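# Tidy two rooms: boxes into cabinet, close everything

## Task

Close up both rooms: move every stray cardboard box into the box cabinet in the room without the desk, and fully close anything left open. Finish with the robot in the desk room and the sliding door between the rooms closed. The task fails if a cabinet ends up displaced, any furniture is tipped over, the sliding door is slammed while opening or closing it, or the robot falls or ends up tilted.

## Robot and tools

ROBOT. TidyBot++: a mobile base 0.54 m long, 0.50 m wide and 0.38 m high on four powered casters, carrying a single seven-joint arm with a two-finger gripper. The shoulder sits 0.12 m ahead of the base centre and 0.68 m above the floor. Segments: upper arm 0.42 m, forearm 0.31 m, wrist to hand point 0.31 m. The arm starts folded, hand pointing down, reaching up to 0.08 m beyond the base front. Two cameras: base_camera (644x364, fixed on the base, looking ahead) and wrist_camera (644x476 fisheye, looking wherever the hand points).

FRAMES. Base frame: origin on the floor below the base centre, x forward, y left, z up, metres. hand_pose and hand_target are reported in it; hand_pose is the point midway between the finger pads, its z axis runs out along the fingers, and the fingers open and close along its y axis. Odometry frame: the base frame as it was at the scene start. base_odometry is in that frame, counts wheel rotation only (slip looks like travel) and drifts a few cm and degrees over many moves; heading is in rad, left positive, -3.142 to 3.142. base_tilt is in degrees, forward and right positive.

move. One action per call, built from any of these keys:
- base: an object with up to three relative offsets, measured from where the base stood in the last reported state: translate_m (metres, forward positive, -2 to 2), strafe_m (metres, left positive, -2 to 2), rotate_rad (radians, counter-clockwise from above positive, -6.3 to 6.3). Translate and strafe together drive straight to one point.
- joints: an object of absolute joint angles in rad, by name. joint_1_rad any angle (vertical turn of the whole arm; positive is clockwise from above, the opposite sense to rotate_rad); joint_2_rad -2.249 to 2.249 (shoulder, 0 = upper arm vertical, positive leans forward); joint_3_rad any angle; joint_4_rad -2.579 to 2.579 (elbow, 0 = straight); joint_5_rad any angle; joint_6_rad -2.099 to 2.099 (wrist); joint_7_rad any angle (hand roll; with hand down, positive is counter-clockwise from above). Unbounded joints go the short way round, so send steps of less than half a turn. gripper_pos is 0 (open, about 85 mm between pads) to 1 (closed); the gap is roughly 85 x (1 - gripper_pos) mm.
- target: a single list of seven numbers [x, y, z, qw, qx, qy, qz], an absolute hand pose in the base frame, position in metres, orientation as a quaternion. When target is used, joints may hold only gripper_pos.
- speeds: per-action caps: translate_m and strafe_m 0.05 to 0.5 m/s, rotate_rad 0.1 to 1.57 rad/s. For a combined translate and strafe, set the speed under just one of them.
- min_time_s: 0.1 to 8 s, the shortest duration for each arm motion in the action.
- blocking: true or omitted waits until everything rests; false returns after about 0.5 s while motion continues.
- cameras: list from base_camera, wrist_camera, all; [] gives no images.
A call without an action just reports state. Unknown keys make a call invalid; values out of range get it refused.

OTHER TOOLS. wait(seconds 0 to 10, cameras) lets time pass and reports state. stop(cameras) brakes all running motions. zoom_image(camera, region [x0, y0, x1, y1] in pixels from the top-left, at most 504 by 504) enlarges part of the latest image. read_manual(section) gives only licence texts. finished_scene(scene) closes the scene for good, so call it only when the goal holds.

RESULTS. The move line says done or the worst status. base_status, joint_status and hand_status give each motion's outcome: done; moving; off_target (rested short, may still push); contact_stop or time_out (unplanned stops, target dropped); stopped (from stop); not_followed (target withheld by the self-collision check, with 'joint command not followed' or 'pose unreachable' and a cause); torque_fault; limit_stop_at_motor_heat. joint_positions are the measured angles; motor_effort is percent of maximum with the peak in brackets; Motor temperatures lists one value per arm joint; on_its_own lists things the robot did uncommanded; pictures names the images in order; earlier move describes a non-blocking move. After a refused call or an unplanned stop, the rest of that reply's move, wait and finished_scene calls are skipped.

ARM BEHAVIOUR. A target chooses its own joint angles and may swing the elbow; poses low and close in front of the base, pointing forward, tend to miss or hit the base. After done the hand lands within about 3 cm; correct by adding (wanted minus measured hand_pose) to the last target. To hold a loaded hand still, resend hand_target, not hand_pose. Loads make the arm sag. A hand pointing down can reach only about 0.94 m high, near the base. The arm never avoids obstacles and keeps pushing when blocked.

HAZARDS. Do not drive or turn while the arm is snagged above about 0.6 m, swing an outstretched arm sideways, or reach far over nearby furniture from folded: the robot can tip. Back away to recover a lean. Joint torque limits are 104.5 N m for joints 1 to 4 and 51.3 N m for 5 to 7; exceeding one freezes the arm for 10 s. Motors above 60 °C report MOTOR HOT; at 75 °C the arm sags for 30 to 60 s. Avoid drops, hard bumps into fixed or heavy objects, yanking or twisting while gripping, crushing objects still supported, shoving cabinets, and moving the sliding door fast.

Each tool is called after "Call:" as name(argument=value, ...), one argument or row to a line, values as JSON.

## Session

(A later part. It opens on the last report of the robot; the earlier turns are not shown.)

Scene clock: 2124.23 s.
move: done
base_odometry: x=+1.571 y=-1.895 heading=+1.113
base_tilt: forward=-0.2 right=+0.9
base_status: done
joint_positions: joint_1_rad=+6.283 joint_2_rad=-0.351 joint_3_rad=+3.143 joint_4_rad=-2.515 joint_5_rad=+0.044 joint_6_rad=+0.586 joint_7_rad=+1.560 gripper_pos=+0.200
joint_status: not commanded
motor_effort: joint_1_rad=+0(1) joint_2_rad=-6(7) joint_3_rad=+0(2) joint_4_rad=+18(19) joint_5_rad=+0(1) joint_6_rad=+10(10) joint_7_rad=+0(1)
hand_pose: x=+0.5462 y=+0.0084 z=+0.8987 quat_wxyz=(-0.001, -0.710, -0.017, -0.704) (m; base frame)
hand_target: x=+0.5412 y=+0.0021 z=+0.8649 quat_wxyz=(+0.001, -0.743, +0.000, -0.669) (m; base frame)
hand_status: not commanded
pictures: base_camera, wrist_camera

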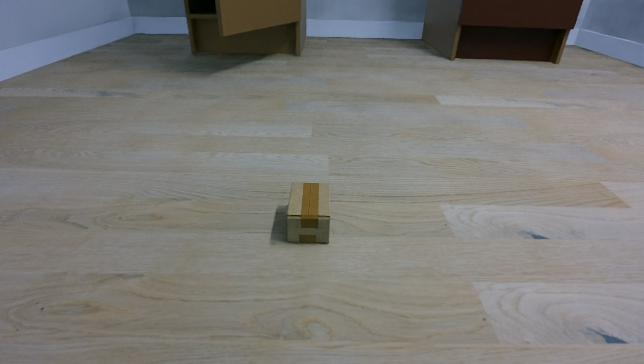

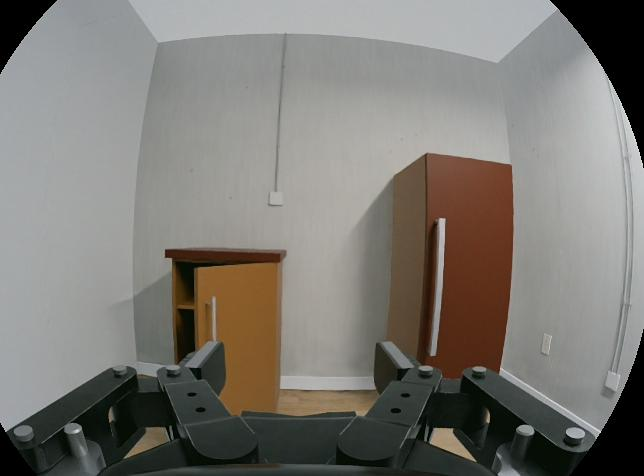

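Call:
move(
  joints={"joint_1_rad": 0, "joint_2_rad": 1.5, "joint_3_rad": 3.14, "joint_4_rad": -1.84, "joint_5_rad": 0, "joint_6_rad": 0.85, "joint_7_rad": 1.57, "gripper_pos": 0.0},
  base={"strafe_m": 0.012},
  speeds={"strafe_m": 0.05},
  min_time_s=3,
)

Scene clock: 2137.17 s.
move: done
base_odometry: x=+1.560 y=-1.890 heading=+1.113
base_tilt: forward=-0.2 right=+0.9
base_status: done
joint_positions: joint_1_rad=+6.283 joint_2_rad=+1.484 joint_3_rad=+3.143 joint_4_rad=-1.854 joint_5_rad=+0.044 joint_6_rad=+0.769 joint_7_rad=+1.560 gripper_pos=+0.000
joint_status: all done
motor_effort: joint_1_rad=+0(1) joint_2_rad=-33(35) joint_3_rad=-1(2) joint_4_rad=+1(20) joint_5_rad=+0(2) joint_6_rad=+6(11) joint_7_rad=+0(2)
hand_pose: x=+0.6455 y=+0.0103 z=+0.1485 quat_wxyz=(+0.011, -0.959, -0.015, -0.282) (m; base frame)
hand_target: x=+0.6655 y=+0.0023 z=+0.1559 quat_wxyz=(+0.001, -0.947, +0.001, -0.320) (m; base frame)
hand_status: not commanded
pictures: base_camera, wrist_camera

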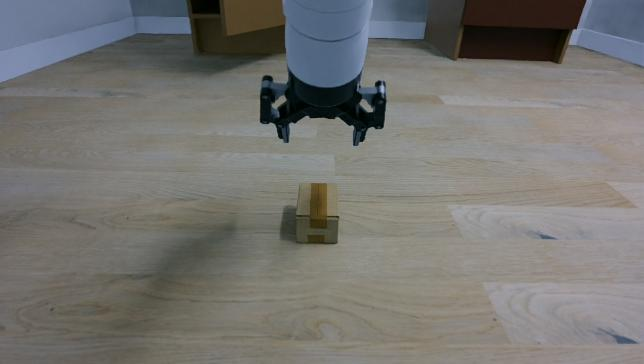

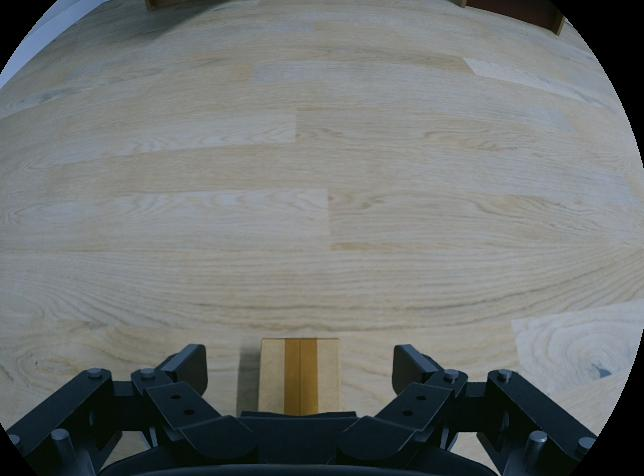

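Call:
move(
  joints={"joint_2_rad": 1.665, "joint_4_rad": -1.675, "joint_6_rad": 0.88},
  min_time_s=1.5,
  cameras=["wrist_camera"],
)

Call:
move(
  joints={"joint_2_rad": 1.80, "joint_4_rad": -1.53},
  min_time_s=1.5,
)

Scene clock: 2154.27 s.
move: done
base_odometry: x=+1.560 y=-1.890 heading=+1.113
base_tilt: forward=-0.2 right=+0.9
base_status: not commanded
joint_positions: joint_1_rad=+6.283 joint_2_rad=+1.646 joint_3_rad=+3.143 joint_4_rad=-1.687 joint_5_rad=+0.044 joint_6_rad=+0.799 joint_7_rad=+1.560 gripper_pos=+0.000
joint_status: all done
motor_effort: joint_1_rad=+0(1) joint_2_rad=-32(34) joint_3_rad=-1(2) joint_4_rad=+1(2) joint_5_rad=+0(1) joint_6_rad=+6(7) joint_7_rad=+0(1)
hand_pose: x=+0.6563 y=+0.0106 z=+0.0861 quat_wxyz=(+0.011, -0.954, -0.015, -0.299) (m; base frame)
hand_target: x=+0.6721 y=+0.0022 z=+0.0923 quat_wxyz=(+0.001, -0.942, +0.001, -0.334) (m; base frame)
hand_status: not commanded
pictures: wrist_camera

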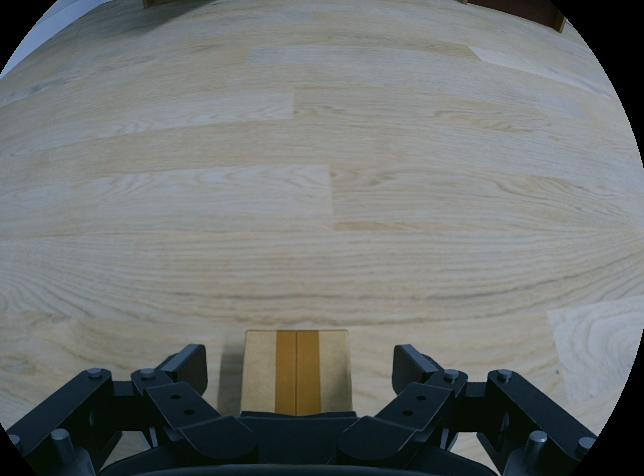

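Scene clock: 2156.10 s.
move: done
base_odometry: x=+1.560 y=-1.890 heading=+1.113
base_tilt: forward=-0.2 right=+0.9
base_status: not commanded
joint_positions: joint_1_rad=+6.283 joint_2_rad=+1.780 joint_3_rad=+3.143 joint_4_rad=-1.542 joint_5_rad=+0.044 joint_6_rad=+0.800 joint_7_rad=+1.560 gripper_pos=+0.000
joint_status: all done
motor_effort: joint_1_rad=+1(1) joint_2_rad=-32(34) joint_3_rad=-2(2) joint_4_rad=+1(3) joint_5_rad=+1(1) joint_6_rad=+6(7) joint_7_rad=+0(1)
hand_pose: x=+0.6543 y=+0.0107 z=+0.0315 quat_wxyz=(+0.011, -0.952, -0.015, -0.304) (m; base frame)
hand_target: x=+0.6684 y=+0.0022 z=+0.0377 quat_wxyz=(+0.001, -0.941, +0.001, -0.339) (m; base frame)
hand_status: not commanded
pictures: base_camera, wrist_camera

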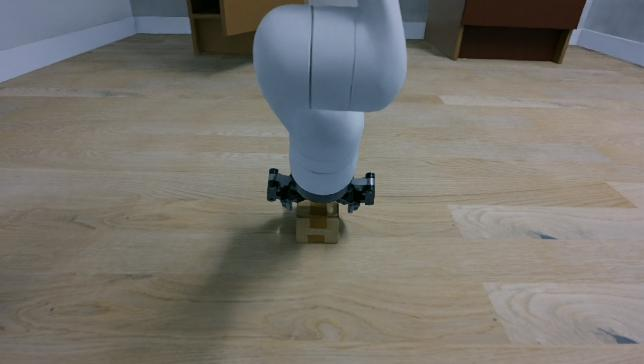

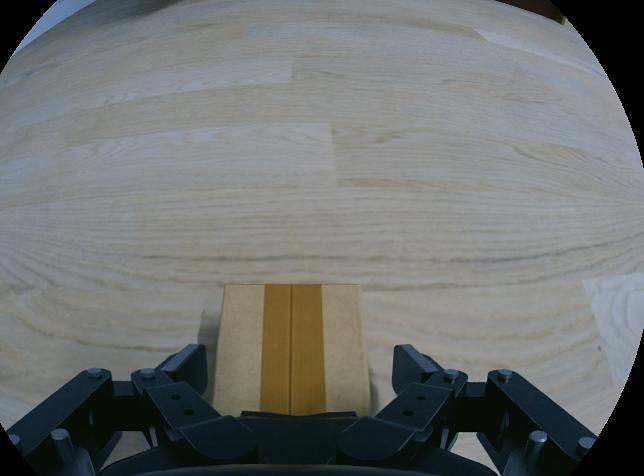

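Call:
move(
  joints={"joint_2_rad": 1.818, "joint_4_rad": -1.51},
  min_time_s=0.8,
  cameras=[],
)

Call:
move(
  joints={"gripper_pos": 0.45},
)

Scene clock: 2162.00 s.
move: done
base_odometry: x=+1.560 y=-1.890 heading=+1.113
base_tilt: forward=-0.2 right=+0.9
base_status: not commanded
joint_positions: joint_1_rad=+6.283 joint_2_rad=+1.796 joint_3_rad=+3.143 joint_4_rad=-1.524 joint_5_rad=+0.044 joint_6_rad=+0.800 joint_7_rad=+1.560 gripper_pos=+0.000
joint_status: all done
motor_effort: joint_1_rad=+0(1) joint_2_rad=-32(33) joint_3_rad=-1(1) joint_4_rad=+1(2) joint_5_rad=+1(1) joint_6_rad=+6(7) joint_7_rad=+0(1)
hand_pose: x=+0.6545 y=+0.0107 z=+0.0256 quat_wxyz=(+0.011, -0.952, -0.015, -0.306) (m; base frame)
hand_target: x=+0.6677 y=+0.0022 z=+0.0306 quat_wxyz=(+0.001, -0.940, +0.001, -0.340) (m; base frame)
hand_status: not commanded
pictures: none
No camera images: "cameras" was empty.

Scene clock: 2162.80 s.
move: off_target
base_odometry: x=+1.560 y=-1.890 heading=+1.113
base_tilt: forward=-0.2 right=+0.9
base_status: not commanded
joint_positions: joint_1_rad=+6.283 joint_2_rad=+1.796 joint_3_rad=+3.143 joint_4_rad=-1.523 joint_5_rad=+0.044 joint_6_rad=+0.808 joint_7_rad=+1.560 gripper_pos=+0.346
joint_status: gripper_pos off_target (ended at +0.346, target +0.450)
motor_effort: joint_1_rad=+0(1) joint_2_rad=-31(33) joint_3_rad=+0(2) joint_4_rad=+2(2) joint_5_rad=+1(1) joint_6_rad=+6(7) joint_7_rad=-1(1)
hand_pose: x=+0.6564 y=+0.0107 z=+0.0266 quat_wxyz=(+0.011, -0.951, -0.015, -0.309) (m; base frame)
hand_target: x=+0.6677 y=+0.0022 z=+0.0306 quat_wxyz=(+0.001, -0.940, +0.001, -0.340) (m; base frame)
hand_status: not commanded
pictures: base_camera, wrist_camera

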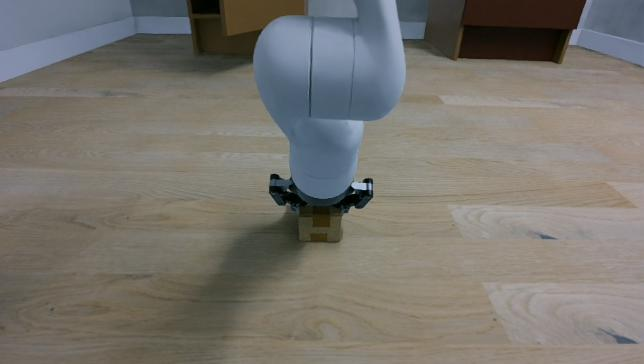

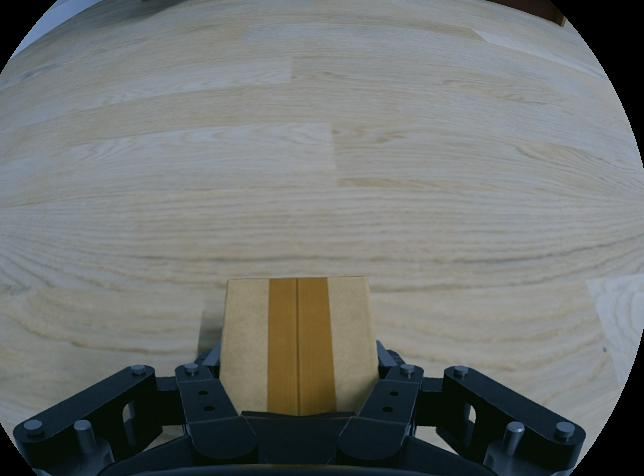

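Call:
move(
  joints={"joint_2_rad": 1.68, "joint_4_rad": -1.66, "joint_6_rad": 0.89},
  min_time_s=1.0,
  cameras=["base_camera"],
)

Call:
move(
  joints={"joint_2_rad": 1.33, "joint_4_rad": -1.06, "joint_6_rad": -0.17},
  min_time_s=3,
)

Scene clock: 2205.03 s.
move: done
base_odometry: x=+1.560 y=-1.890 heading=+1.113
base_tilt: forward=-0.2 right=+0.9
base_status: not commanded
joint_positions: joint_1_rad=+6.283 joint_2_rad=+1.708 joint_3_rad=+3.143 joint_4_rad=-1.651 joint_5_rad=+0.044 joint_6_rad=+0.811 joint_7_rad=+1.560 gripper_pos=+0.346
joint_status: all done
motor_effort: joint_1_rad=+0(1) joint_2_rad=-32(34) joint_3_rad=-1(2) joint_4_rad=+1(2) joint_5_rad=+1(1) joint_6_rad=+7(9) joint_7_rad=+0(1)
hand_pose: x=+0.6420 y=+0.0107 z=+0.0594 quat_wxyz=(+0.012, -0.956, -0.015, -0.292) (m; base frame)
hand_target: x=+0.6738 y=+0.0022 z=+0.0880 quat_wxyz=(+0.001, -0.941, +0.001, -0.339) (m; base frame)
hand_status: not commanded
pictures: base_camera

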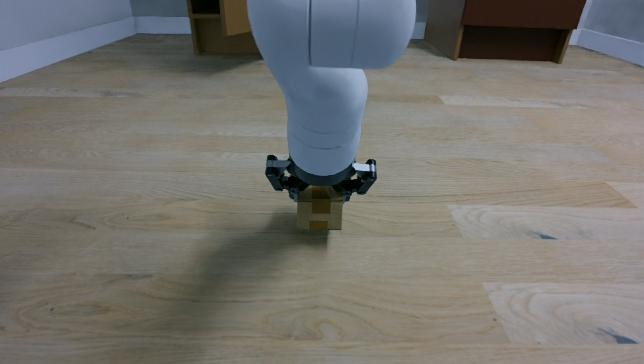

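Scene clock: 2208.70 s.
move: done
base_odometry: x=+1.560 y=-1.890 heading=+1.113
base_tilt: forward=-0.2 right=+0.9
base_status: not commanded
joint_positions: joint_1_rad=+6.283 joint_2_rad=+1.363 joint_3_rad=+3.143 joint_4_rad=-1.078 joint_5_rad=+0.044 joint_6_rad=-0.092 joint_7_rad=+1.560 gripper_pos=+0.347
joint_status: all done
motor_effort: joint_1_rad=+0(1) joint_2_rad=-45(46) joint_3_rad=-1(2) joint_4_rad=+14(15) joint_5_rad=+1(1) joint_6_rad=+7(8) joint_7_rad=+0(1)
hand_pose: x=+0.9112 y=-0.0004 z=+0.2728 quat_wxyz=(-0.008, -0.954, -0.016, -0.299) (m; base frame)
hand_target: x=+0.9133 y=+0.0023 z=+0.2924 quat_wxyz=(+0.001, -0.958, +0.000, -0.287) (m; base frame)
hand_status: not commanded
pictures: base_camera, wrist_camera

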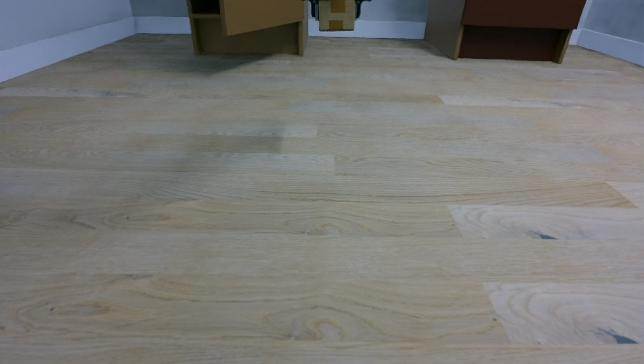

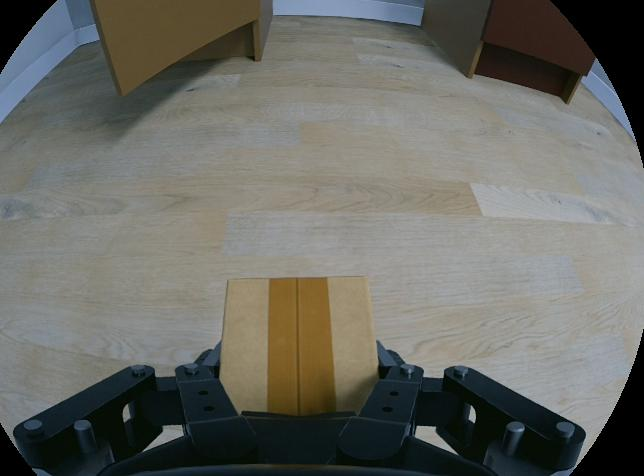

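Call:
move(
  base={"strafe_m": 0.545},
  speeds={"strafe_m": 0.2},
  cameras=[],
)

Call:
move(
  base={"translate_m": 0.7},
  speeds={"translate_m": 0.2},
)

Scene clock: 2217.43 s.
move: done
base_odometry: x=+1.071 y=-1.649 heading=+1.113
base_tilt: forward=-0.2 right=+0.9
base_status: done
joint_positions: joint_1_rad=+6.281 joint_2_rad=+1.363 joint_3_rad=+3.143 joint_4_rad=-1.077 joint_5_rad=+0.044 joint_6_rad=-0.095 joint_7_rad=+1.560 gripper_pos=+0.347
joint_status: not commanded
motor_effort: joint_1_rad=+0(4) joint_2_rad=-45(46) joint_3_rad=-1(2) joint_4_rad=+15(15) joint_5_rad=+1(1) joint_6_rad=+7(7) joint_7_rad=+0(1)
hand_pose: x=+0.9110 y=+0.0010 z=+0.2727 quat_wxyz=(-0.008, -0.954, -0.017, -0.299) (m; base frame)
hand_target: x=+0.9133 y=+0.0023 z=+0.2924 quat_wxyz=(+0.001, -0.958, +0.000, -0.287) (m; base frame)
hand_status: not commanded
pictures: none
No camera images: "cameras" was empty.

Scene clock: 2221.63 s.
move: done
base_odometry: x=+1.381 y=-1.021 heading=+1.113
base_tilt: forward=-0.2 right=+0.9
base_status: done
joint_positions: joint_1_rad=+6.281 joint_2_rad=+1.363 joint_3_rad=+3.143 joint_4_rad=-1.074 joint_5_rad=+0.044 joint_6_rad=-0.097 joint_7_rad=+1.560 gripper_pos=+0.347
joint_status: not commanded
motor_effort: joint_1_rad=+0(2) joint_2_rad=-45(47) joint_3_rad=-1(2) joint_4_rad=+15(16) joint_5_rad=+1(1) joint_6_rad=+7(8) joint_7_rad=+0(1)
hand_pose: x=+0.9120 y=+0.0009 z=+0.2736 quat_wxyz=(-0.008, -0.954, -0.017, -0.299) (m; base frame)
hand_target: x=+0.9133 y=+0.0023 z=+0.2924 quat_wxyz=(+0.001, -0.958, +0.000, -0.287) (m; base frame)
hand_status: not commanded
pictures: base_camera, wrist_camera

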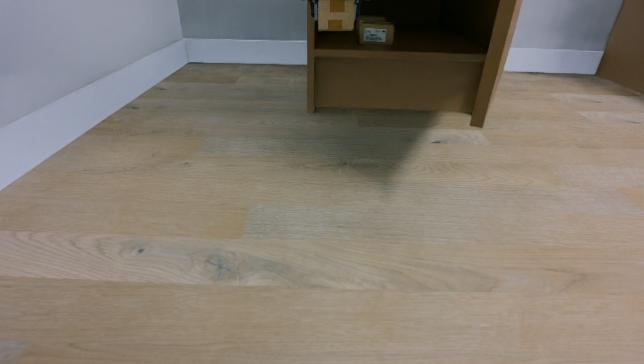

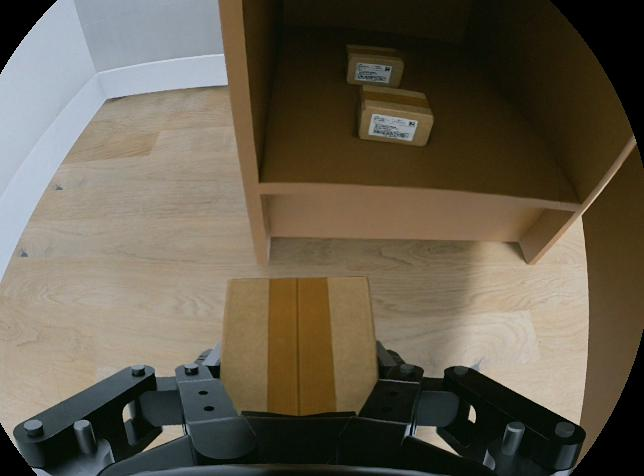

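Call:
move(
  base={"strafe_m": 0.12},
  speeds={"strafe_m": 0.1},
  joints={"joint_1_rad": 0.25},
  min_time_s=2,
)

Scene clock: 2266.03 s.
Motor temperatures (°C): [32 38 30 32 40 44 45]
move: done
base_odometry: x=+1.273 y=-0.968 heading=+1.113
base_tilt: forward=-0.2 right=+0.9
base_status: done
joint_positions: joint_1_rad=+6.534 joint_2_rad=+1.363 joint_3_rad=+3.143 joint_4_rad=-1.074 joint_5_rad=+0.044 joint_6_rad=-0.097 joint_7_rad=+1.560 gripper_pos=+0.347
joint_status: all done
motor_effort: joint_1_rad=+1(3) joint_2_rad=-44(46) joint_3_rad=-1(2) joint_4_rad=+15(15) joint_5_rad=+0(1) joint_6_rad=+7(7) joint_7_rad=+1(1)
hand_pose: x=+0.8870 y=-0.1975 z=+0.2735 quat_wxyz=(-0.045, -0.949, +0.104, -0.296) (m; base frame)
hand_target: x=+0.8891 y=-0.1943 z=+0.2924 quat_wxyz=(-0.035, -0.950, +0.120, -0.285) (m; base frame)
hand_status: not commanded
pictures: base_camera, wrist_camera

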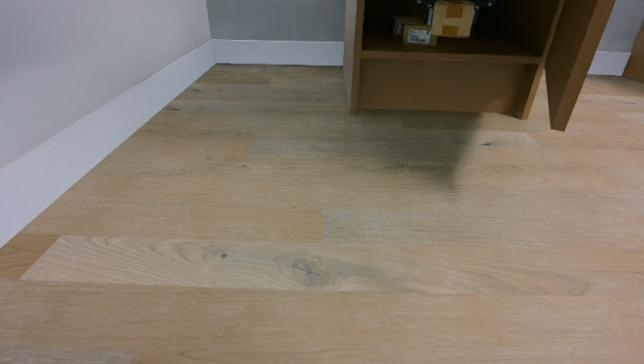

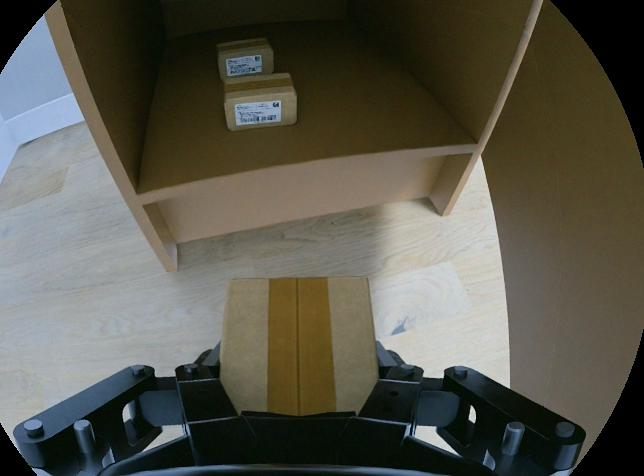

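Call:
move(
  base={"translate_m": 0.2},
  speeds={"translate_m": 0.1},
  cameras=["wrist_camera"],
)

Call:
move(
  base={"translate_m": 0.1},
  speeds={"translate_m": 0.06},
  joints={"joint_1_rad": 0.49},
  min_time_s=2.5,
)

Scene clock: 2273.53 s.
move: done
base_odometry: x=+1.361 y=-0.788 heading=+1.114
base_tilt: forward=-0.2 right=+0.9
base_status: done
joint_positions: joint_1_rad=+6.534 joint_2_rad=+1.363 joint_3_rad=+3.143 joint_4_rad=-1.074 joint_5_rad=+0.044 joint_6_rad=-0.098 joint_7_rad=+1.560 gripper_pos=+0.347
joint_status: not commanded
motor_effort: joint_1_rad=+1(2) joint_2_rad=-45(47) joint_3_rad=-1(2) joint_4_rad=+15(16) joint_5_rad=+1(1) joint_6_rad=+7(8) joint_7_rad=+0(1)
hand_pose: x=+0.8871 y=-0.1977 z=+0.2737 quat_wxyz=(-0.045, -0.949, +0.104, -0.296) (m; base frame)
hand_target: x=+0.8891 y=-0.1943 z=+0.2924 quat_wxyz=(-0.035, -0.950, +0.120, -0.285) (m; base frame)
hand_status: not commanded
pictures: wrist_camera

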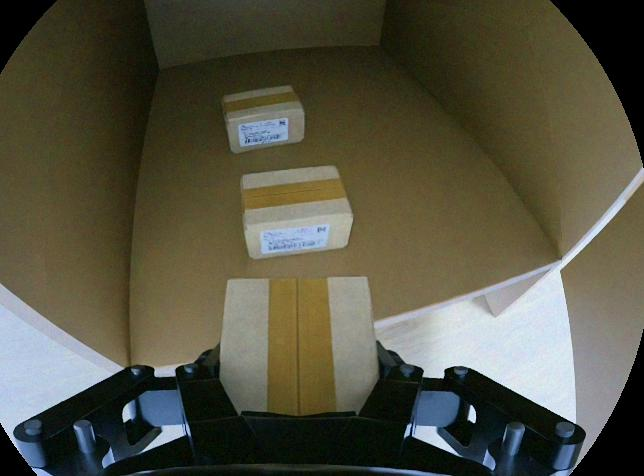

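Scene clock: 2276.37 s.
move: done
base_odometry: x=+1.405 y=-0.698 heading=+1.114
base_tilt: forward=-0.2 right=+0.9
base_status: done
joint_positions: joint_1_rad=+6.768 joint_2_rad=+1.363 joint_3_rad=+3.143 joint_4_rad=-1.073 joint_5_rad=+0.044 joint_6_rad=-0.098 joint_7_rad=+1.560 gripper_pos=+0.347
joint_status: all done
motor_effort: joint_1_rad=+0(2) joint_2_rad=-45(47) joint_3_rad=-1(2) joint_4_rad=+14(16) joint_5_rad=+0(1) joint_6_rad=+7(7) joint_7_rad=+0(1)
hand_pose: x=+0.8204 y=-0.3705 z=+0.2738 quat_wxyz=(-0.079, -0.930, +0.214, -0.288) (m; base frame)
hand_target: x=+0.8209 y=-0.3718 z=+0.2924 quat_wxyz=(-0.069, -0.929, +0.233, -0.278) (m; base frame)
hand_status: not commanded
pictures: base_camera, wrist_camera

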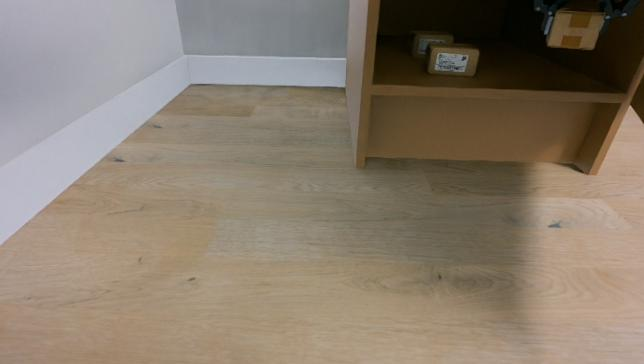

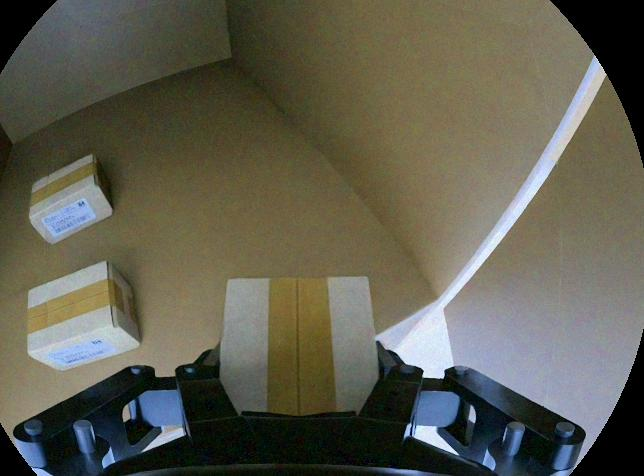

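Call:
move(
  base={"translate_m": 0.12},
  speeds={"translate_m": 0.06},
)

Scene clock: 2285.00 s.
move: done
base_odometry: x=+1.458 y=-0.590 heading=+1.114
base_tilt: forward=-0.2 right=+0.9
base_status: done
joint_positions: joint_1_rad=+6.769 joint_2_rad=+1.363 joint_3_rad=+3.143 joint_4_rad=-1.073 joint_5_rad=+0.044 joint_6_rad=-0.099 joint_7_rad=+1.560 gripper_pos=+0.347
joint_status: not commanded
motor_effort: joint_1_rad=+0(2) joint_2_rad=-46(47) joint_3_rad=+0(2) joint_4_rad=+15(16) joint_5_rad=+1(1) joint_6_rad=+7(8) joint_7_rad=+0(1)
hand_pose: x=+0.8198 y=-0.3716 z=+0.2739 quat_wxyz=(-0.080, -0.930, +0.215, -0.288) (m; base frame)
hand_target: x=+0.8209 y=-0.3718 z=+0.2924 quat_wxyz=(-0.069, -0.929, +0.233, -0.278) (m; base frame)
hand_status: not commanded
pictures: base_camera, wrist_camera

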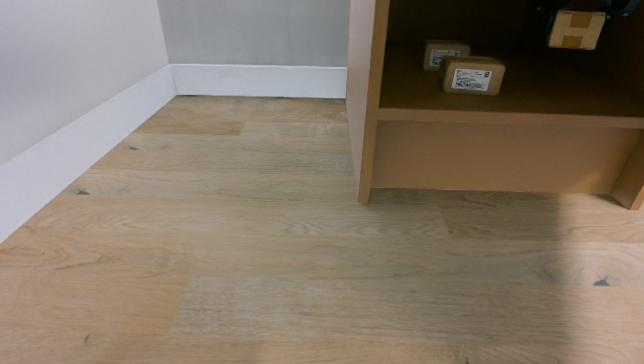

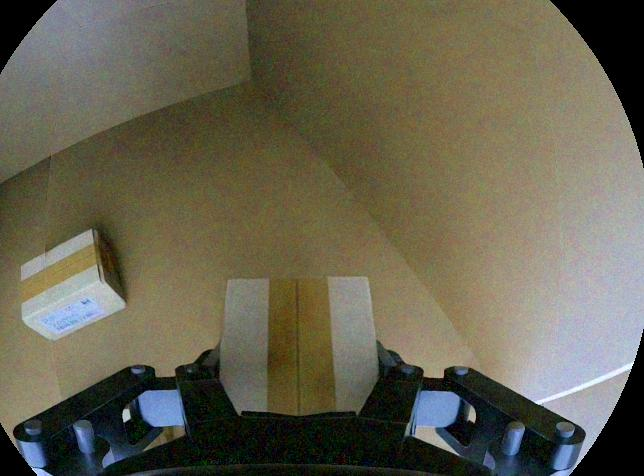

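Call:
move(
  joints={"joint_2_rad": 1.47, "joint_4_rad": -0.985, "joint_6_rad": 0.02},
  min_time_s=2,
)

Scene clock: 2296.63 s.
move: done
base_odometry: x=+1.458 y=-0.590 heading=+1.114
base_tilt: forward=-0.2 right=+0.9
base_status: not commanded
joint_positions: joint_1_rad=+6.769 joint_2_rad=+1.452 joint_3_rad=+3.143 joint_4_rad=-1.009 joint_5_rad=+0.044 joint_6_rad=-0.064 joint_7_rad=+1.560 gripper_pos=+0.347
joint_status: all done
motor_effort: joint_1_rad=-1(1) joint_2_rad=-46(47) joint_3_rad=-1(2) joint_4_rad=+14(16) joint_5_rad=+1(2) joint_6_rad=+7(8) joint_7_rad=+0(1)
hand_pose: x=+0.8222 y=-0.3722 z=+0.2333 quat_wxyz=(-0.080, -0.928, +0.214, -0.293) (m; base frame)
hand_target: x=+0.8435 y=-0.3840 z=+0.2443 quat_wxyz=(-0.083, -0.910, +0.228, -0.336) (m; base frame)
hand_status: not commanded
pictures: base_camera, wrist_camera

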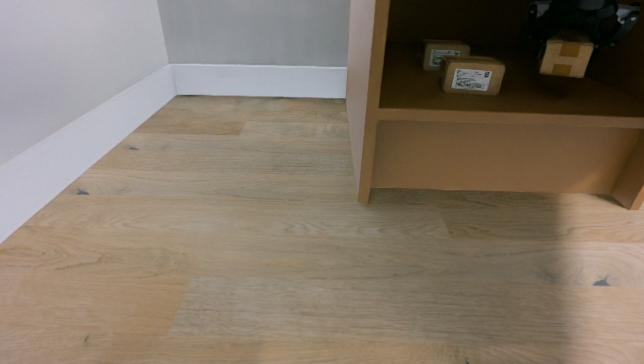

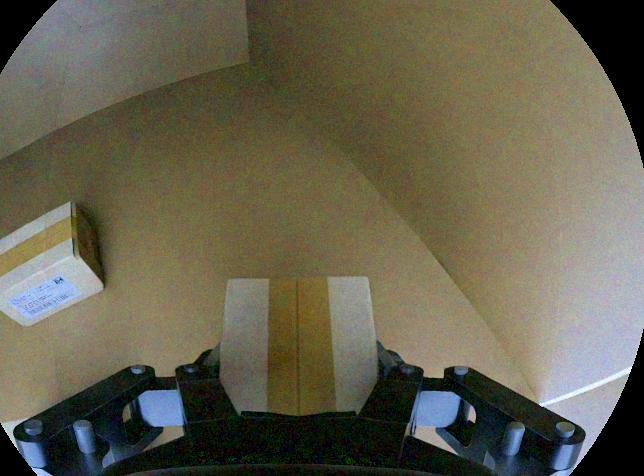

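Call:
move(
  joints={"joint_2_rad": 1.505, "joint_4_rad": -0.96},
  min_time_s=1,
  cameras=["base_camera"],
)

Call:
move(
  joints={"joint_2_rad": 1.52, "joint_4_rad": -0.948},
  min_time_s=0.7,
  cameras=["base_camera"],
)

Scene clock: 2301.70 s.
move: done
base_odometry: x=+1.458 y=-0.590 heading=+1.114
base_tilt: forward=-0.2 right=+0.9
base_status: not commanded
joint_positions: joint_1_rad=+6.769 joint_2_rad=+1.487 joint_3_rad=+3.143 joint_4_rad=-0.984 joint_5_rad=+0.044 joint_6_rad=-0.064 joint_7_rad=+1.560 gripper_pos=+0.347
joint_status: all done
motor_effort: joint_1_rad=+1(1) joint_2_rad=-45(47) joint_3_rad=-1(1) joint_4_rad=+14(15) joint_5_rad=+1(1) joint_6_rad=+7(7) joint_7_rad=+0(1)
hand_pose: x=+0.8190 y=-0.3705 z=+0.2148 quat_wxyz=(-0.079, -0.930, +0.214, -0.288) (m; base frame)
hand_target: x=+0.8404 y=-0.3823 z=+0.2256 quat_wxyz=(-0.082, -0.912, +0.229, -0.331) (m; base frame)
hand_status: not commanded
pictures: base_camera

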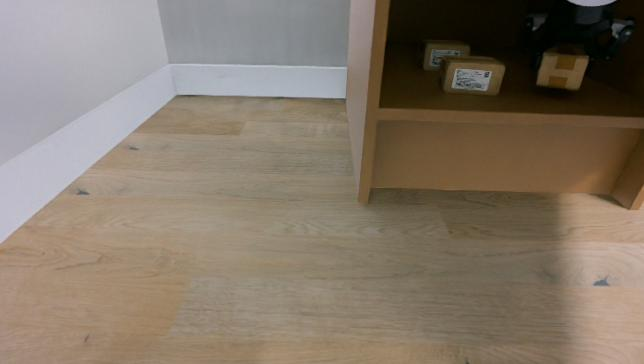

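Scene clock: 2302.70 s.
move: done
base_odometry: x=+1.458 y=-0.590 heading=+1.114
base_tilt: forward=-0.2 right=+0.9
base_status: not commanded
joint_positions: joint_1_rad=+6.769 joint_2_rad=+1.501 joint_3_rad=+3.143 joint_4_rad=-0.972 joint_5_rad=+0.044 joint_6_rad=-0.064 joint_7_rad=+1.560 gripper_pos=+0.347
joint_status: all done
motor_effort: joint_1_rad=+0(1) joint_2_rad=-45(46) joint_3_rad=+0(2) joint_4_rad=+14(15) joint_5_rad=+1(1) joint_6_rad=+7(7) joint_7_rad=+1(1)
hand_pose: x=+0.8186 y=-0.3703 z=+0.2083 quat_wxyz=(-0.079, -0.930, +0.214, -0.287) (m; base frame)
hand_target: x=+0.8394 y=-0.3818 z=+0.2181 quat_wxyz=(-0.082, -0.912, +0.229, -0.330) (m; base frame)
hand_status: not commanded
pictures: base_camera

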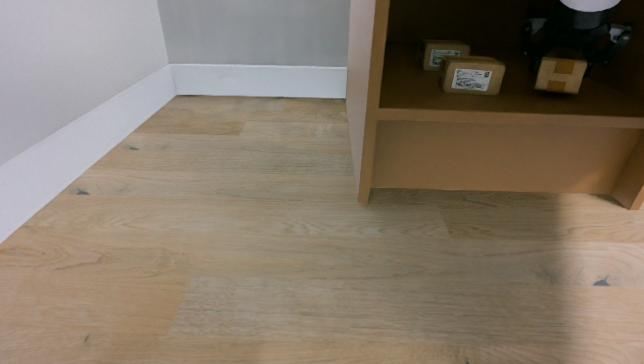

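Call:
move(
  joints={"joint_2_rad": 1.533, "joint_4_rad": -0.938},
  min_time_s=0.7,
  cameras=[],
)

Call:
move(
  joints={"joint_2_rad": 1.545, "joint_4_rad": -0.929},
  min_time_s=0.7,
  cameras=["base_camera", "wrist_camera"],
)

Scene clock: 2307.30 s.
move: done
base_odometry: x=+1.458 y=-0.590 heading=+1.114
base_tilt: forward=-0.2 right=+0.9
base_status: not commanded
joint_positions: joint_1_rad=+6.769 joint_2_rad=+1.514 joint_3_rad=+3.143 joint_4_rad=-0.962 joint_5_rad=+0.044 joint_6_rad=-0.064 joint_7_rad=+1.560 gripper_pos=+0.347
joint_status: all done
motor_effort: joint_1_rad=+0(1) joint_2_rad=-45(47) joint_3_rad=-1(2) joint_4_rad=+14(15) joint_5_rad=+1(1) joint_6_rad=+7(7) joint_7_rad=+1(1)
hand_pose: x=+0.8176 y=-0.3698 z=+0.2018 quat_wxyz=(-0.078, -0.931, +0.214, -0.286) (m; base frame)
hand_target: x=+0.8383 y=-0.3812 z=+0.2115 quat_wxyz=(-0.081, -0.913, +0.229, -0.329) (m; base frame)
hand_status: not commanded
pictures: none
No camera images: "cameras" was empty.

Scene clock: 2308.30 s.
move: done
base_odometry: x=+1.458 y=-0.590 heading=+1.114
base_tilt: forward=-0.2 right=+0.9
base_status: not commanded
joint_positions: joint_1_rad=+6.769 joint_2_rad=+1.526 joint_3_rad=+3.143 joint_4_rad=-0.953 joint_5_rad=+0.044 joint_6_rad=-0.064 joint_7_rad=+1.560 gripper_pos=+0.347
joint_status: all done
motor_effort: joint_1_rad=+1(1) joint_2_rad=-45(46) joint_3_rad=-1(1) joint_4_rad=+14(15) joint_5_rad=+1(1) joint_6_rad=+7(7) joint_7_rad=+1(1)
hand_pose: x=+0.8166 y=-0.3692 z=+0.1957 quat_wxyz=(-0.078, -0.931, +0.215, -0.285) (m; base frame)
hand_target: x=+0.8372 y=-0.3806 z=+0.2053 quat_wxyz=(-0.081, -0.913, +0.229, -0.327) (m; base frame)
hand_status: not commanded
pictures: base_camera, wrist_camera

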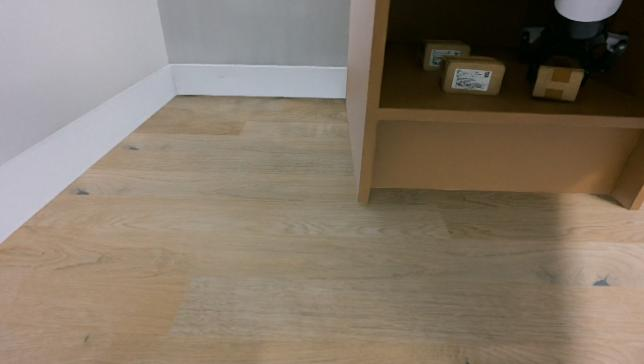

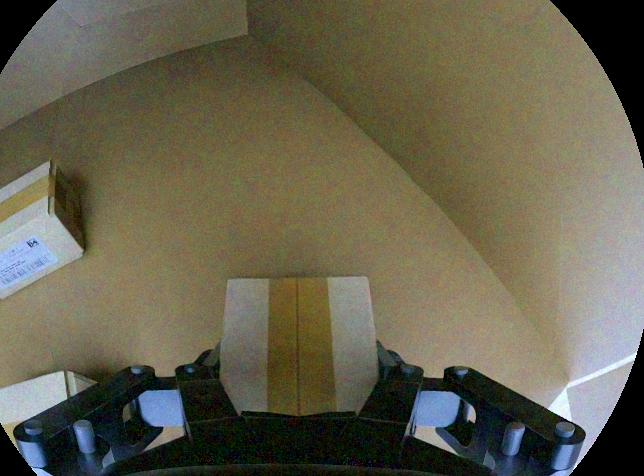

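Call:
move(
  joints={"joint_2_rad": 1.556, "joint_4_rad": -0.921},
  min_time_s=0.7,
  cameras=[],
)

Call:
move(
  joints={"joint_2_rad": 1.567, "joint_4_rad": -0.913},
  min_time_s=0.7,
  cameras=["base_camera"],
)

Scene clock: 2314.10 s.
move: done
base_odometry: x=+1.458 y=-0.590 heading=+1.114
base_tilt: forward=-0.2 right=+0.9
base_status: not commanded
joint_positions: joint_1_rad=+6.769 joint_2_rad=+1.532 joint_3_rad=+3.143 joint_4_rad=-0.944 joint_5_rad=+0.044 joint_6_rad=-0.063 joint_7_rad=+1.560 gripper_pos=+0.347
joint_status: all done
motor_effort: joint_1_rad=+1(1) joint_2_rad=-44(46) joint_3_rad=+0(2) joint_4_rad=+14(15) joint_5_rad=+1(1) joint_6_rad=+7(7) joint_7_rad=+0(1)
hand_pose: x=+0.8182 y=-0.3701 z=+0.1943 quat_wxyz=(-0.078, -0.931, +0.214, -0.286) (m; base frame)
hand_target: x=+0.8360 y=-0.3800 z=+0.1994 quat_wxyz=(-0.081, -0.914, +0.229, -0.326) (m; base frame)
hand_status: not commanded
pictures: none
No camera images: "cameras" was empty.

Scene clock: 2315.10 s.
move: done
base_odometry: x=+1.458 y=-0.590 heading=+1.114
base_tilt: forward=-0.2 right=+0.9
base_status: not commanded
joint_positions: joint_1_rad=+6.769 joint_2_rad=+1.538 joint_3_rad=+3.143 joint_4_rad=-0.933 joint_5_rad=+0.044 joint_6_rad=-0.061 joint_7_rad=+1.560 gripper_pos=+0.347
joint_status: all done
motor_effort: joint_1_rad=+0(1) joint_2_rad=-44(45) joint_3_rad=-1(1) joint_4_rad=+14(15) joint_5_rad=+0(1) joint_6_rad=+6(7) joint_7_rad=+0(1)
hand_pose: x=+0.8208 y=-0.3714 z=+0.1940 quat_wxyz=(-0.079, -0.930, +0.214, -0.289) (m; base frame)
hand_target: x=+0.8347 y=-0.3793 z=+0.1937 quat_wxyz=(-0.080, -0.914, +0.229, -0.324) (m; base frame)
hand_status: not commanded
pictures: base_camera

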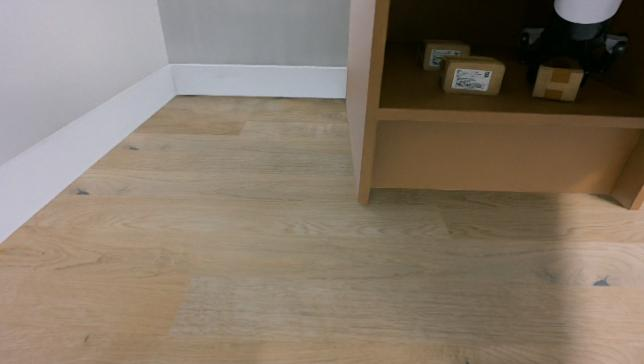

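Call:
move(
  joints={"joint_2_rad": 1.545, "joint_4_rad": -0.93},
  min_time_s=0.7,
  cameras=[],
)

Call:
move(
  joints={"gripper_pos": 0.12},
  cameras=["base_camera", "wrist_camera"],
)

Scene clock: 2319.80 s.
move: done
base_odometry: x=+1.458 y=-0.590 heading=+1.114
base_tilt: forward=-0.2 right=+0.9
base_status: not commanded
joint_positions: joint_1_rad=+6.769 joint_2_rad=+1.538 joint_3_rad=+3.143 joint_4_rad=-0.933 joint_5_rad=+0.044 joint_6_rad=-0.061 joint_7_rad=+1.560 gripper_pos=+0.347
joint_status: all done
motor_effort: joint_1_rad=+1(2) joint_2_rad=-44(45) joint_3_rad=-1(2) joint_4_rad=+14(15) joint_5_rad=+0(1) joint_6_rad=+6(6) joint_7_rad=+0(1)
hand_pose: x=+0.8208 y=-0.3714 z=+0.1940 quat_wxyz=(-0.079, -0.930, +0.214, -0.289) (m; base frame)
hand_target: x=+0.8368 y=-0.3804 z=+0.2049 quat_wxyz=(-0.081, -0.913, +0.229, -0.327) (m; base frame)
hand_status: not commanded
pictures: none
No camera images: "cameras" was empty.

Scene clock: 2320.53 s.
move: done
base_odometry: x=+1.458 y=-0.590 heading=+1.114
base_tilt: forward=-0.2 right=+0.9
base_status: not commanded
joint_positions: joint_1_rad=+6.769 joint_2_rad=+1.538 joint_3_rad=+3.143 joint_4_rad=-0.933 joint_5_rad=+0.044 joint_6_rad=-0.061 joint_7_rad=+1.560 gripper_pos=+0.120
joint_status: all done
motor_effort: joint_1_rad=+0(1) joint_2_rad=-44(45) joint_3_rad=+0(1) joint_4_rad=+14(14) joint_5_rad=+1(1) joint_6_rad=+6(7) joint_7_rad=+0(1)
hand_pose: x=+0.8208 y=-0.3714 z=+0.1940 quat_wxyz=(-0.079, -0.930, +0.214, -0.289) (m; base frame)
hand_target: x=+0.8368 y=-0.3804 z=+0.2049 quat_wxyz=(-0.081, -0.913, +0.229, -0.327) (m; base frame)
hand_status: not commanded
pictures: base_camera, wrist_camera

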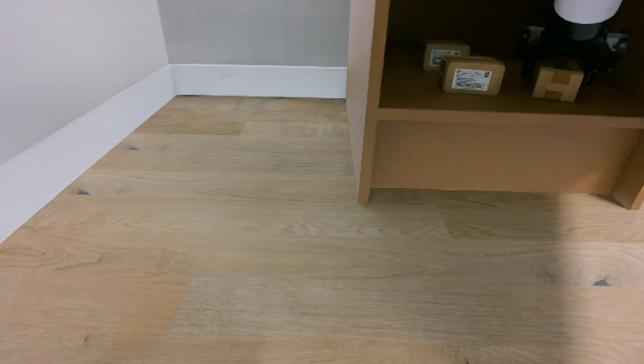

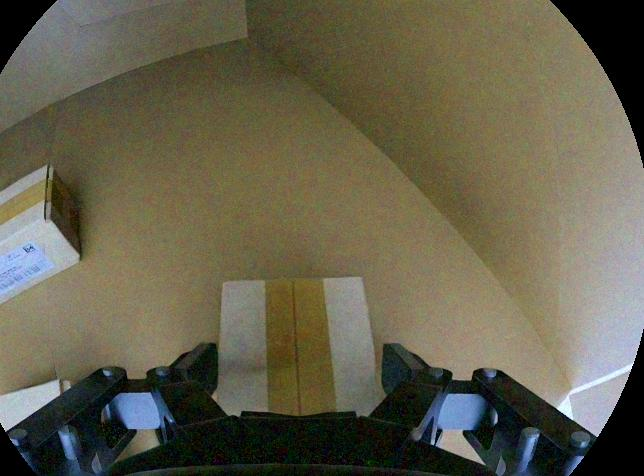

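Call:
move(
  joints={"joint_2_rad": 1.42, "joint_4_rad": -1.035},
  min_time_s=1.5,
  cameras=["base_camera"],
)

Call:
move(
  joints={"joint_2_rad": 1.32, "joint_4_rad": -1.12},
  min_time_s=1.5,
)

Scene clock: 2325.77 s.
move: done
base_odometry: x=+1.458 y=-0.590 heading=+1.114
base_tilt: forward=-0.2 right=+0.9
base_status: not commanded
joint_positions: joint_1_rad=+6.769 joint_2_rad=+1.453 joint_3_rad=+3.143 joint_4_rad=-1.018 joint_5_rad=+0.044 joint_6_rad=-0.060 joint_7_rad=+1.560 gripper_pos=+0.120
joint_status: all done
motor_effort: joint_1_rad=+1(1) joint_2_rad=-44(46) joint_3_rad=+0(1) joint_4_rad=+14(14) joint_5_rad=+0(1) joint_6_rad=+7(7) joint_7_rad=-1(1)
hand_pose: x=+0.8188 y=-0.3704 z=+0.2301 quat_wxyz=(-0.079, -0.929, +0.214, -0.290) (m; base frame)
hand_target: x=+0.8412 y=-0.3827 z=+0.2651 quat_wxyz=(-0.083, -0.910, +0.228, -0.336) (m; base frame)
hand_status: not commanded
pictures: base_camera

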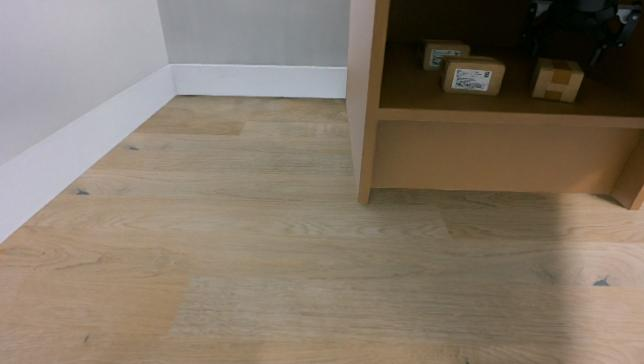

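Scene clock: 2327.57 s.
move: done
base_odometry: x=+1.458 y=-0.590 heading=+1.114
base_tilt: forward=-0.2 right=+0.9
base_status: not commanded
joint_positions: joint_1_rad=+6.769 joint_2_rad=+1.355 joint_3_rad=+3.143 joint_4_rad=-1.103 joint_5_rad=+0.044 joint_6_rad=-0.060 joint_7_rad=+1.560 gripper_pos=+0.120
joint_status: all done
motor_effort: joint_1_rad=+0(1) joint_2_rad=-44(45) joint_3_rad=-1(2) joint_4_rad=+14(14) joint_5_rad=+0(1) joint_6_rad=+7(7) joint_7_rad=+1(1)
hand_pose: x=+0.8182 y=-0.3701 z=+0.2752 quat_wxyz=(-0.081, -0.927, +0.214, -0.296) (m; base frame)
hand_target: x=+0.8402 y=-0.3821 z=+0.3124 quat_wxyz=(-0.085, -0.908, +0.227, -0.343) (m; base frame)
hand_status: not commanded
pictures: base_camera, wrist_camera

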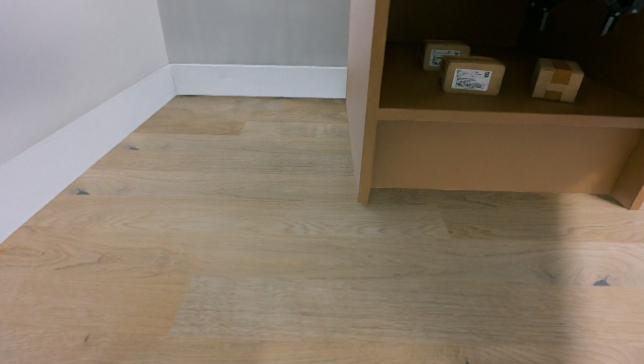

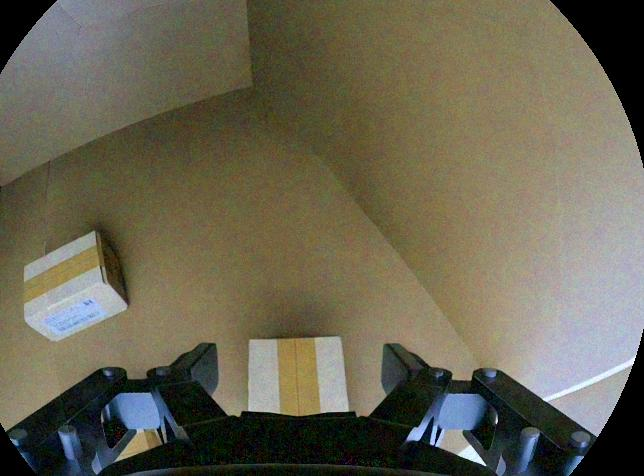

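Call:
move(
  base={"translate_m": -0.13},
  speeds={"translate_m": 0.1},
  joints={"joint_1_rad": 0.27, "joint_2_rad": 1.27, "joint_4_rad": -1.17},
  min_time_s=2.5,
  cameras=["wrist_camera"],
)

Call:
move(
  base={"translate_m": -0.4},
  speeds={"translate_m": 0.2},
)

Scene clock: 2336.93 s.
move: done
base_odometry: x=+1.401 y=-0.707 heading=+1.115
base_tilt: forward=-0.2 right=+0.9
base_status: done
joint_positions: joint_1_rad=+6.561 joint_2_rad=+1.308 joint_3_rad=+3.143 joint_4_rad=-1.152 joint_5_rad=+0.044 joint_6_rad=-0.058 joint_7_rad=+1.560 gripper_pos=+0.120
joint_status: all done
motor_effort: joint_1_rad=+0(4) joint_2_rad=-44(45) joint_3_rad=-1(2) joint_4_rad=+14(15) joint_5_rad=+0(2) joint_6_rad=+6(7) joint_7_rad=+0(1)
hand_pose: x=+0.8750 y=-0.2159 z=+0.2944 quat_wxyz=(-0.050, -0.945, +0.116, -0.303) (m; base frame)
hand_target: x=+0.9007 y=-0.2140 z=+0.3327 quat_wxyz=(-0.047, -0.927, +0.126, -0.350) (m; base frame)
hand_status: not commanded
pictures: wrist_camera

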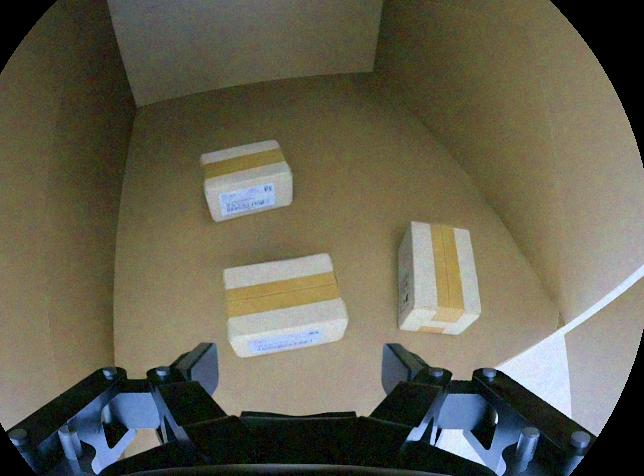

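Scene clock: 2339.67 s.
move: done
base_odometry: x=+1.224 y=-1.066 heading=+1.115
base_tilt: forward=-0.2 right=+0.9
base_status: done
joint_positions: joint_1_rad=+6.558 joint_2_rad=+1.304 joint_3_rad=+3.143 joint_4_rad=-1.160 joint_5_rad=+0.044 joint_6_rad=-0.055 joint_7_rad=+1.560 gripper_pos=+0.120
joint_status: not commanded
motor_effort: joint_1_rad=+1(2) joint_2_rad=-43(45) joint_3_rad=-1(2) joint_4_rad=+14(15) joint_5_rad=+0(1) joint_6_rad=+7(7) joint_7_rad=+0(1)
hand_pose: x=+0.8738 y=-0.2136 z=+0.2947 quat_wxyz=(-0.049, -0.945, +0.115, -0.302) (m; base frame)
hand_target: x=+0.9007 y=-0.2140 z=+0.3327 quat_wxyz=(-0.047, -0.927, +0.126, -0.350) (m; base frame)
hand_status: not commanded
pictures: base_camera, wrist_camera

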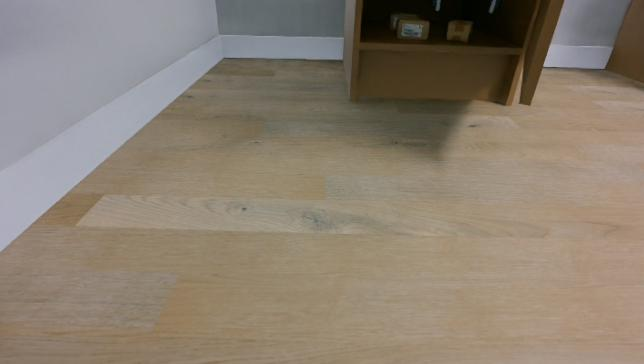

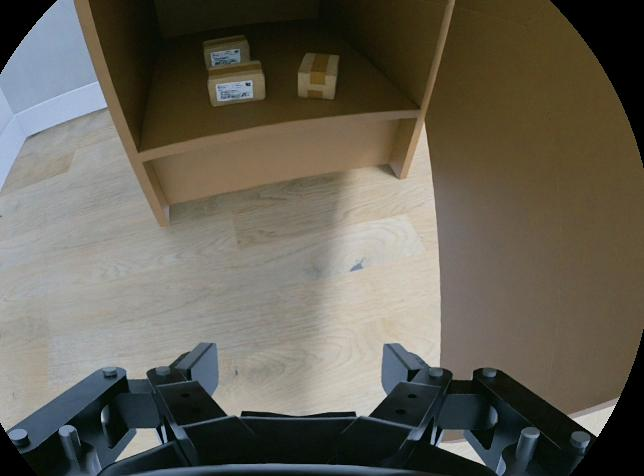

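Call:
move(
  joints={"joint_1_rad": 0, "joint_2_rad": -0.354, "joint_3_rad": 3.14, "joint_4_rad": -2.53, "joint_5_rad": 0, "joint_6_rad": 0.5, "joint_7_rad": 1.57, "gripper_pos": 1.0},
  min_time_s=3,
  cameras=[],
)

Call:
move(
  base={"translate_m": 0.236, "strafe_m": -0.69},
  speeds={"translate_m": 0.2},
)

Scene clock: 2361.17 s.
move: done
base_odometry: x=+1.224 y=-1.066 heading=+1.115
base_tilt: forward=-0.2 right=+0.9
base_status: not commanded
joint_positions: joint_1_rad=+6.297 joint_2_rad=-0.343 joint_3_rad=+3.143 joint_4_rad=-2.513 joint_5_rad=+0.044 joint_6_rad=+0.412 joint_7_rad=+1.560 gripper_pos=+0.999
joint_status: all done
motor_effort: joint_1_rad=+0(2) joint_2_rad=-6(46) joint_3_rad=+0(3) joint_4_rad=+19(20) joint_5_rad=+1(2) joint_6_rad=+10(11) joint_7_rad=+1(1)
hand_pose: x=+0.5430 y=+0.0003 z=+0.8428 quat_wxyz=(-0.007, -0.770, -0.011, -0.638) (m; base frame)
hand_target: x=+0.5412 y=+0.0021 z=+0.8649 quat_wxyz=(+0.001, -0.743, +0.000, -0.669) (m; base frame)
hand_status: not commanded
pictures: none
No camera images: "cameras" was empty.

Scene clock: 2365.57 s.
move: done
base_odometry: x=+1.948 y=-1.159 heading=+1.114
base_tilt: forward=-0.2 right=+0.9
base_status: done
joint_positions: joint_1_rad=+6.295 joint_2_rad=-0.344 joint_3_rad=+3.143 joint_4_rad=-2.513 joint_5_rad=+0.044 joint_6_rad=+0.414 joint_7_rad=+1.560 gripper_pos=+0.999
joint_status: not commanded
motor_effort: joint_1_rad=+1(1) joint_2_rad=-6(7) joint_3_rad=+0(1) joint_4_rad=+19(19) joint_5_rad=+1(1) joint_6_rad=+10(10) joint_7_rad=+1(1)
hand_pose: x=+0.5430 y=+0.0013 z=+0.8438 quat_wxyz=(-0.007, -0.769, -0.012, -0.639) (m; base frame)
hand_target: x=+0.5412 y=+0.0021 z=+0.8649 quat_wxyz=(+0.001, -0.743, +0.000, -0.669) (m; base frame)
hand_status: not commanded
pictures: base_camera, wrist_camera

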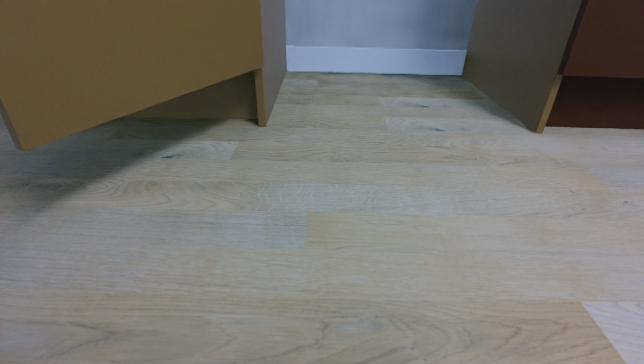

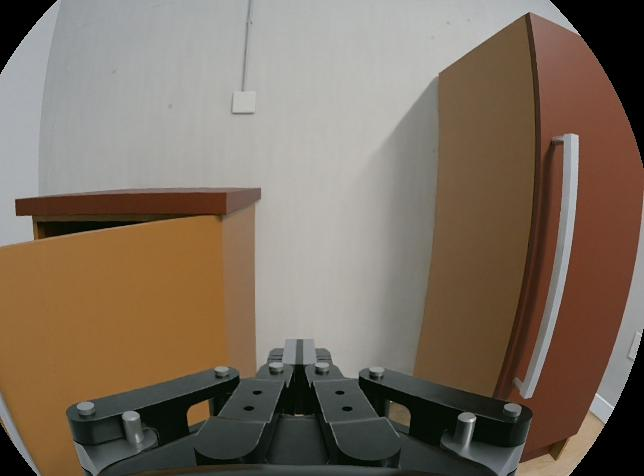

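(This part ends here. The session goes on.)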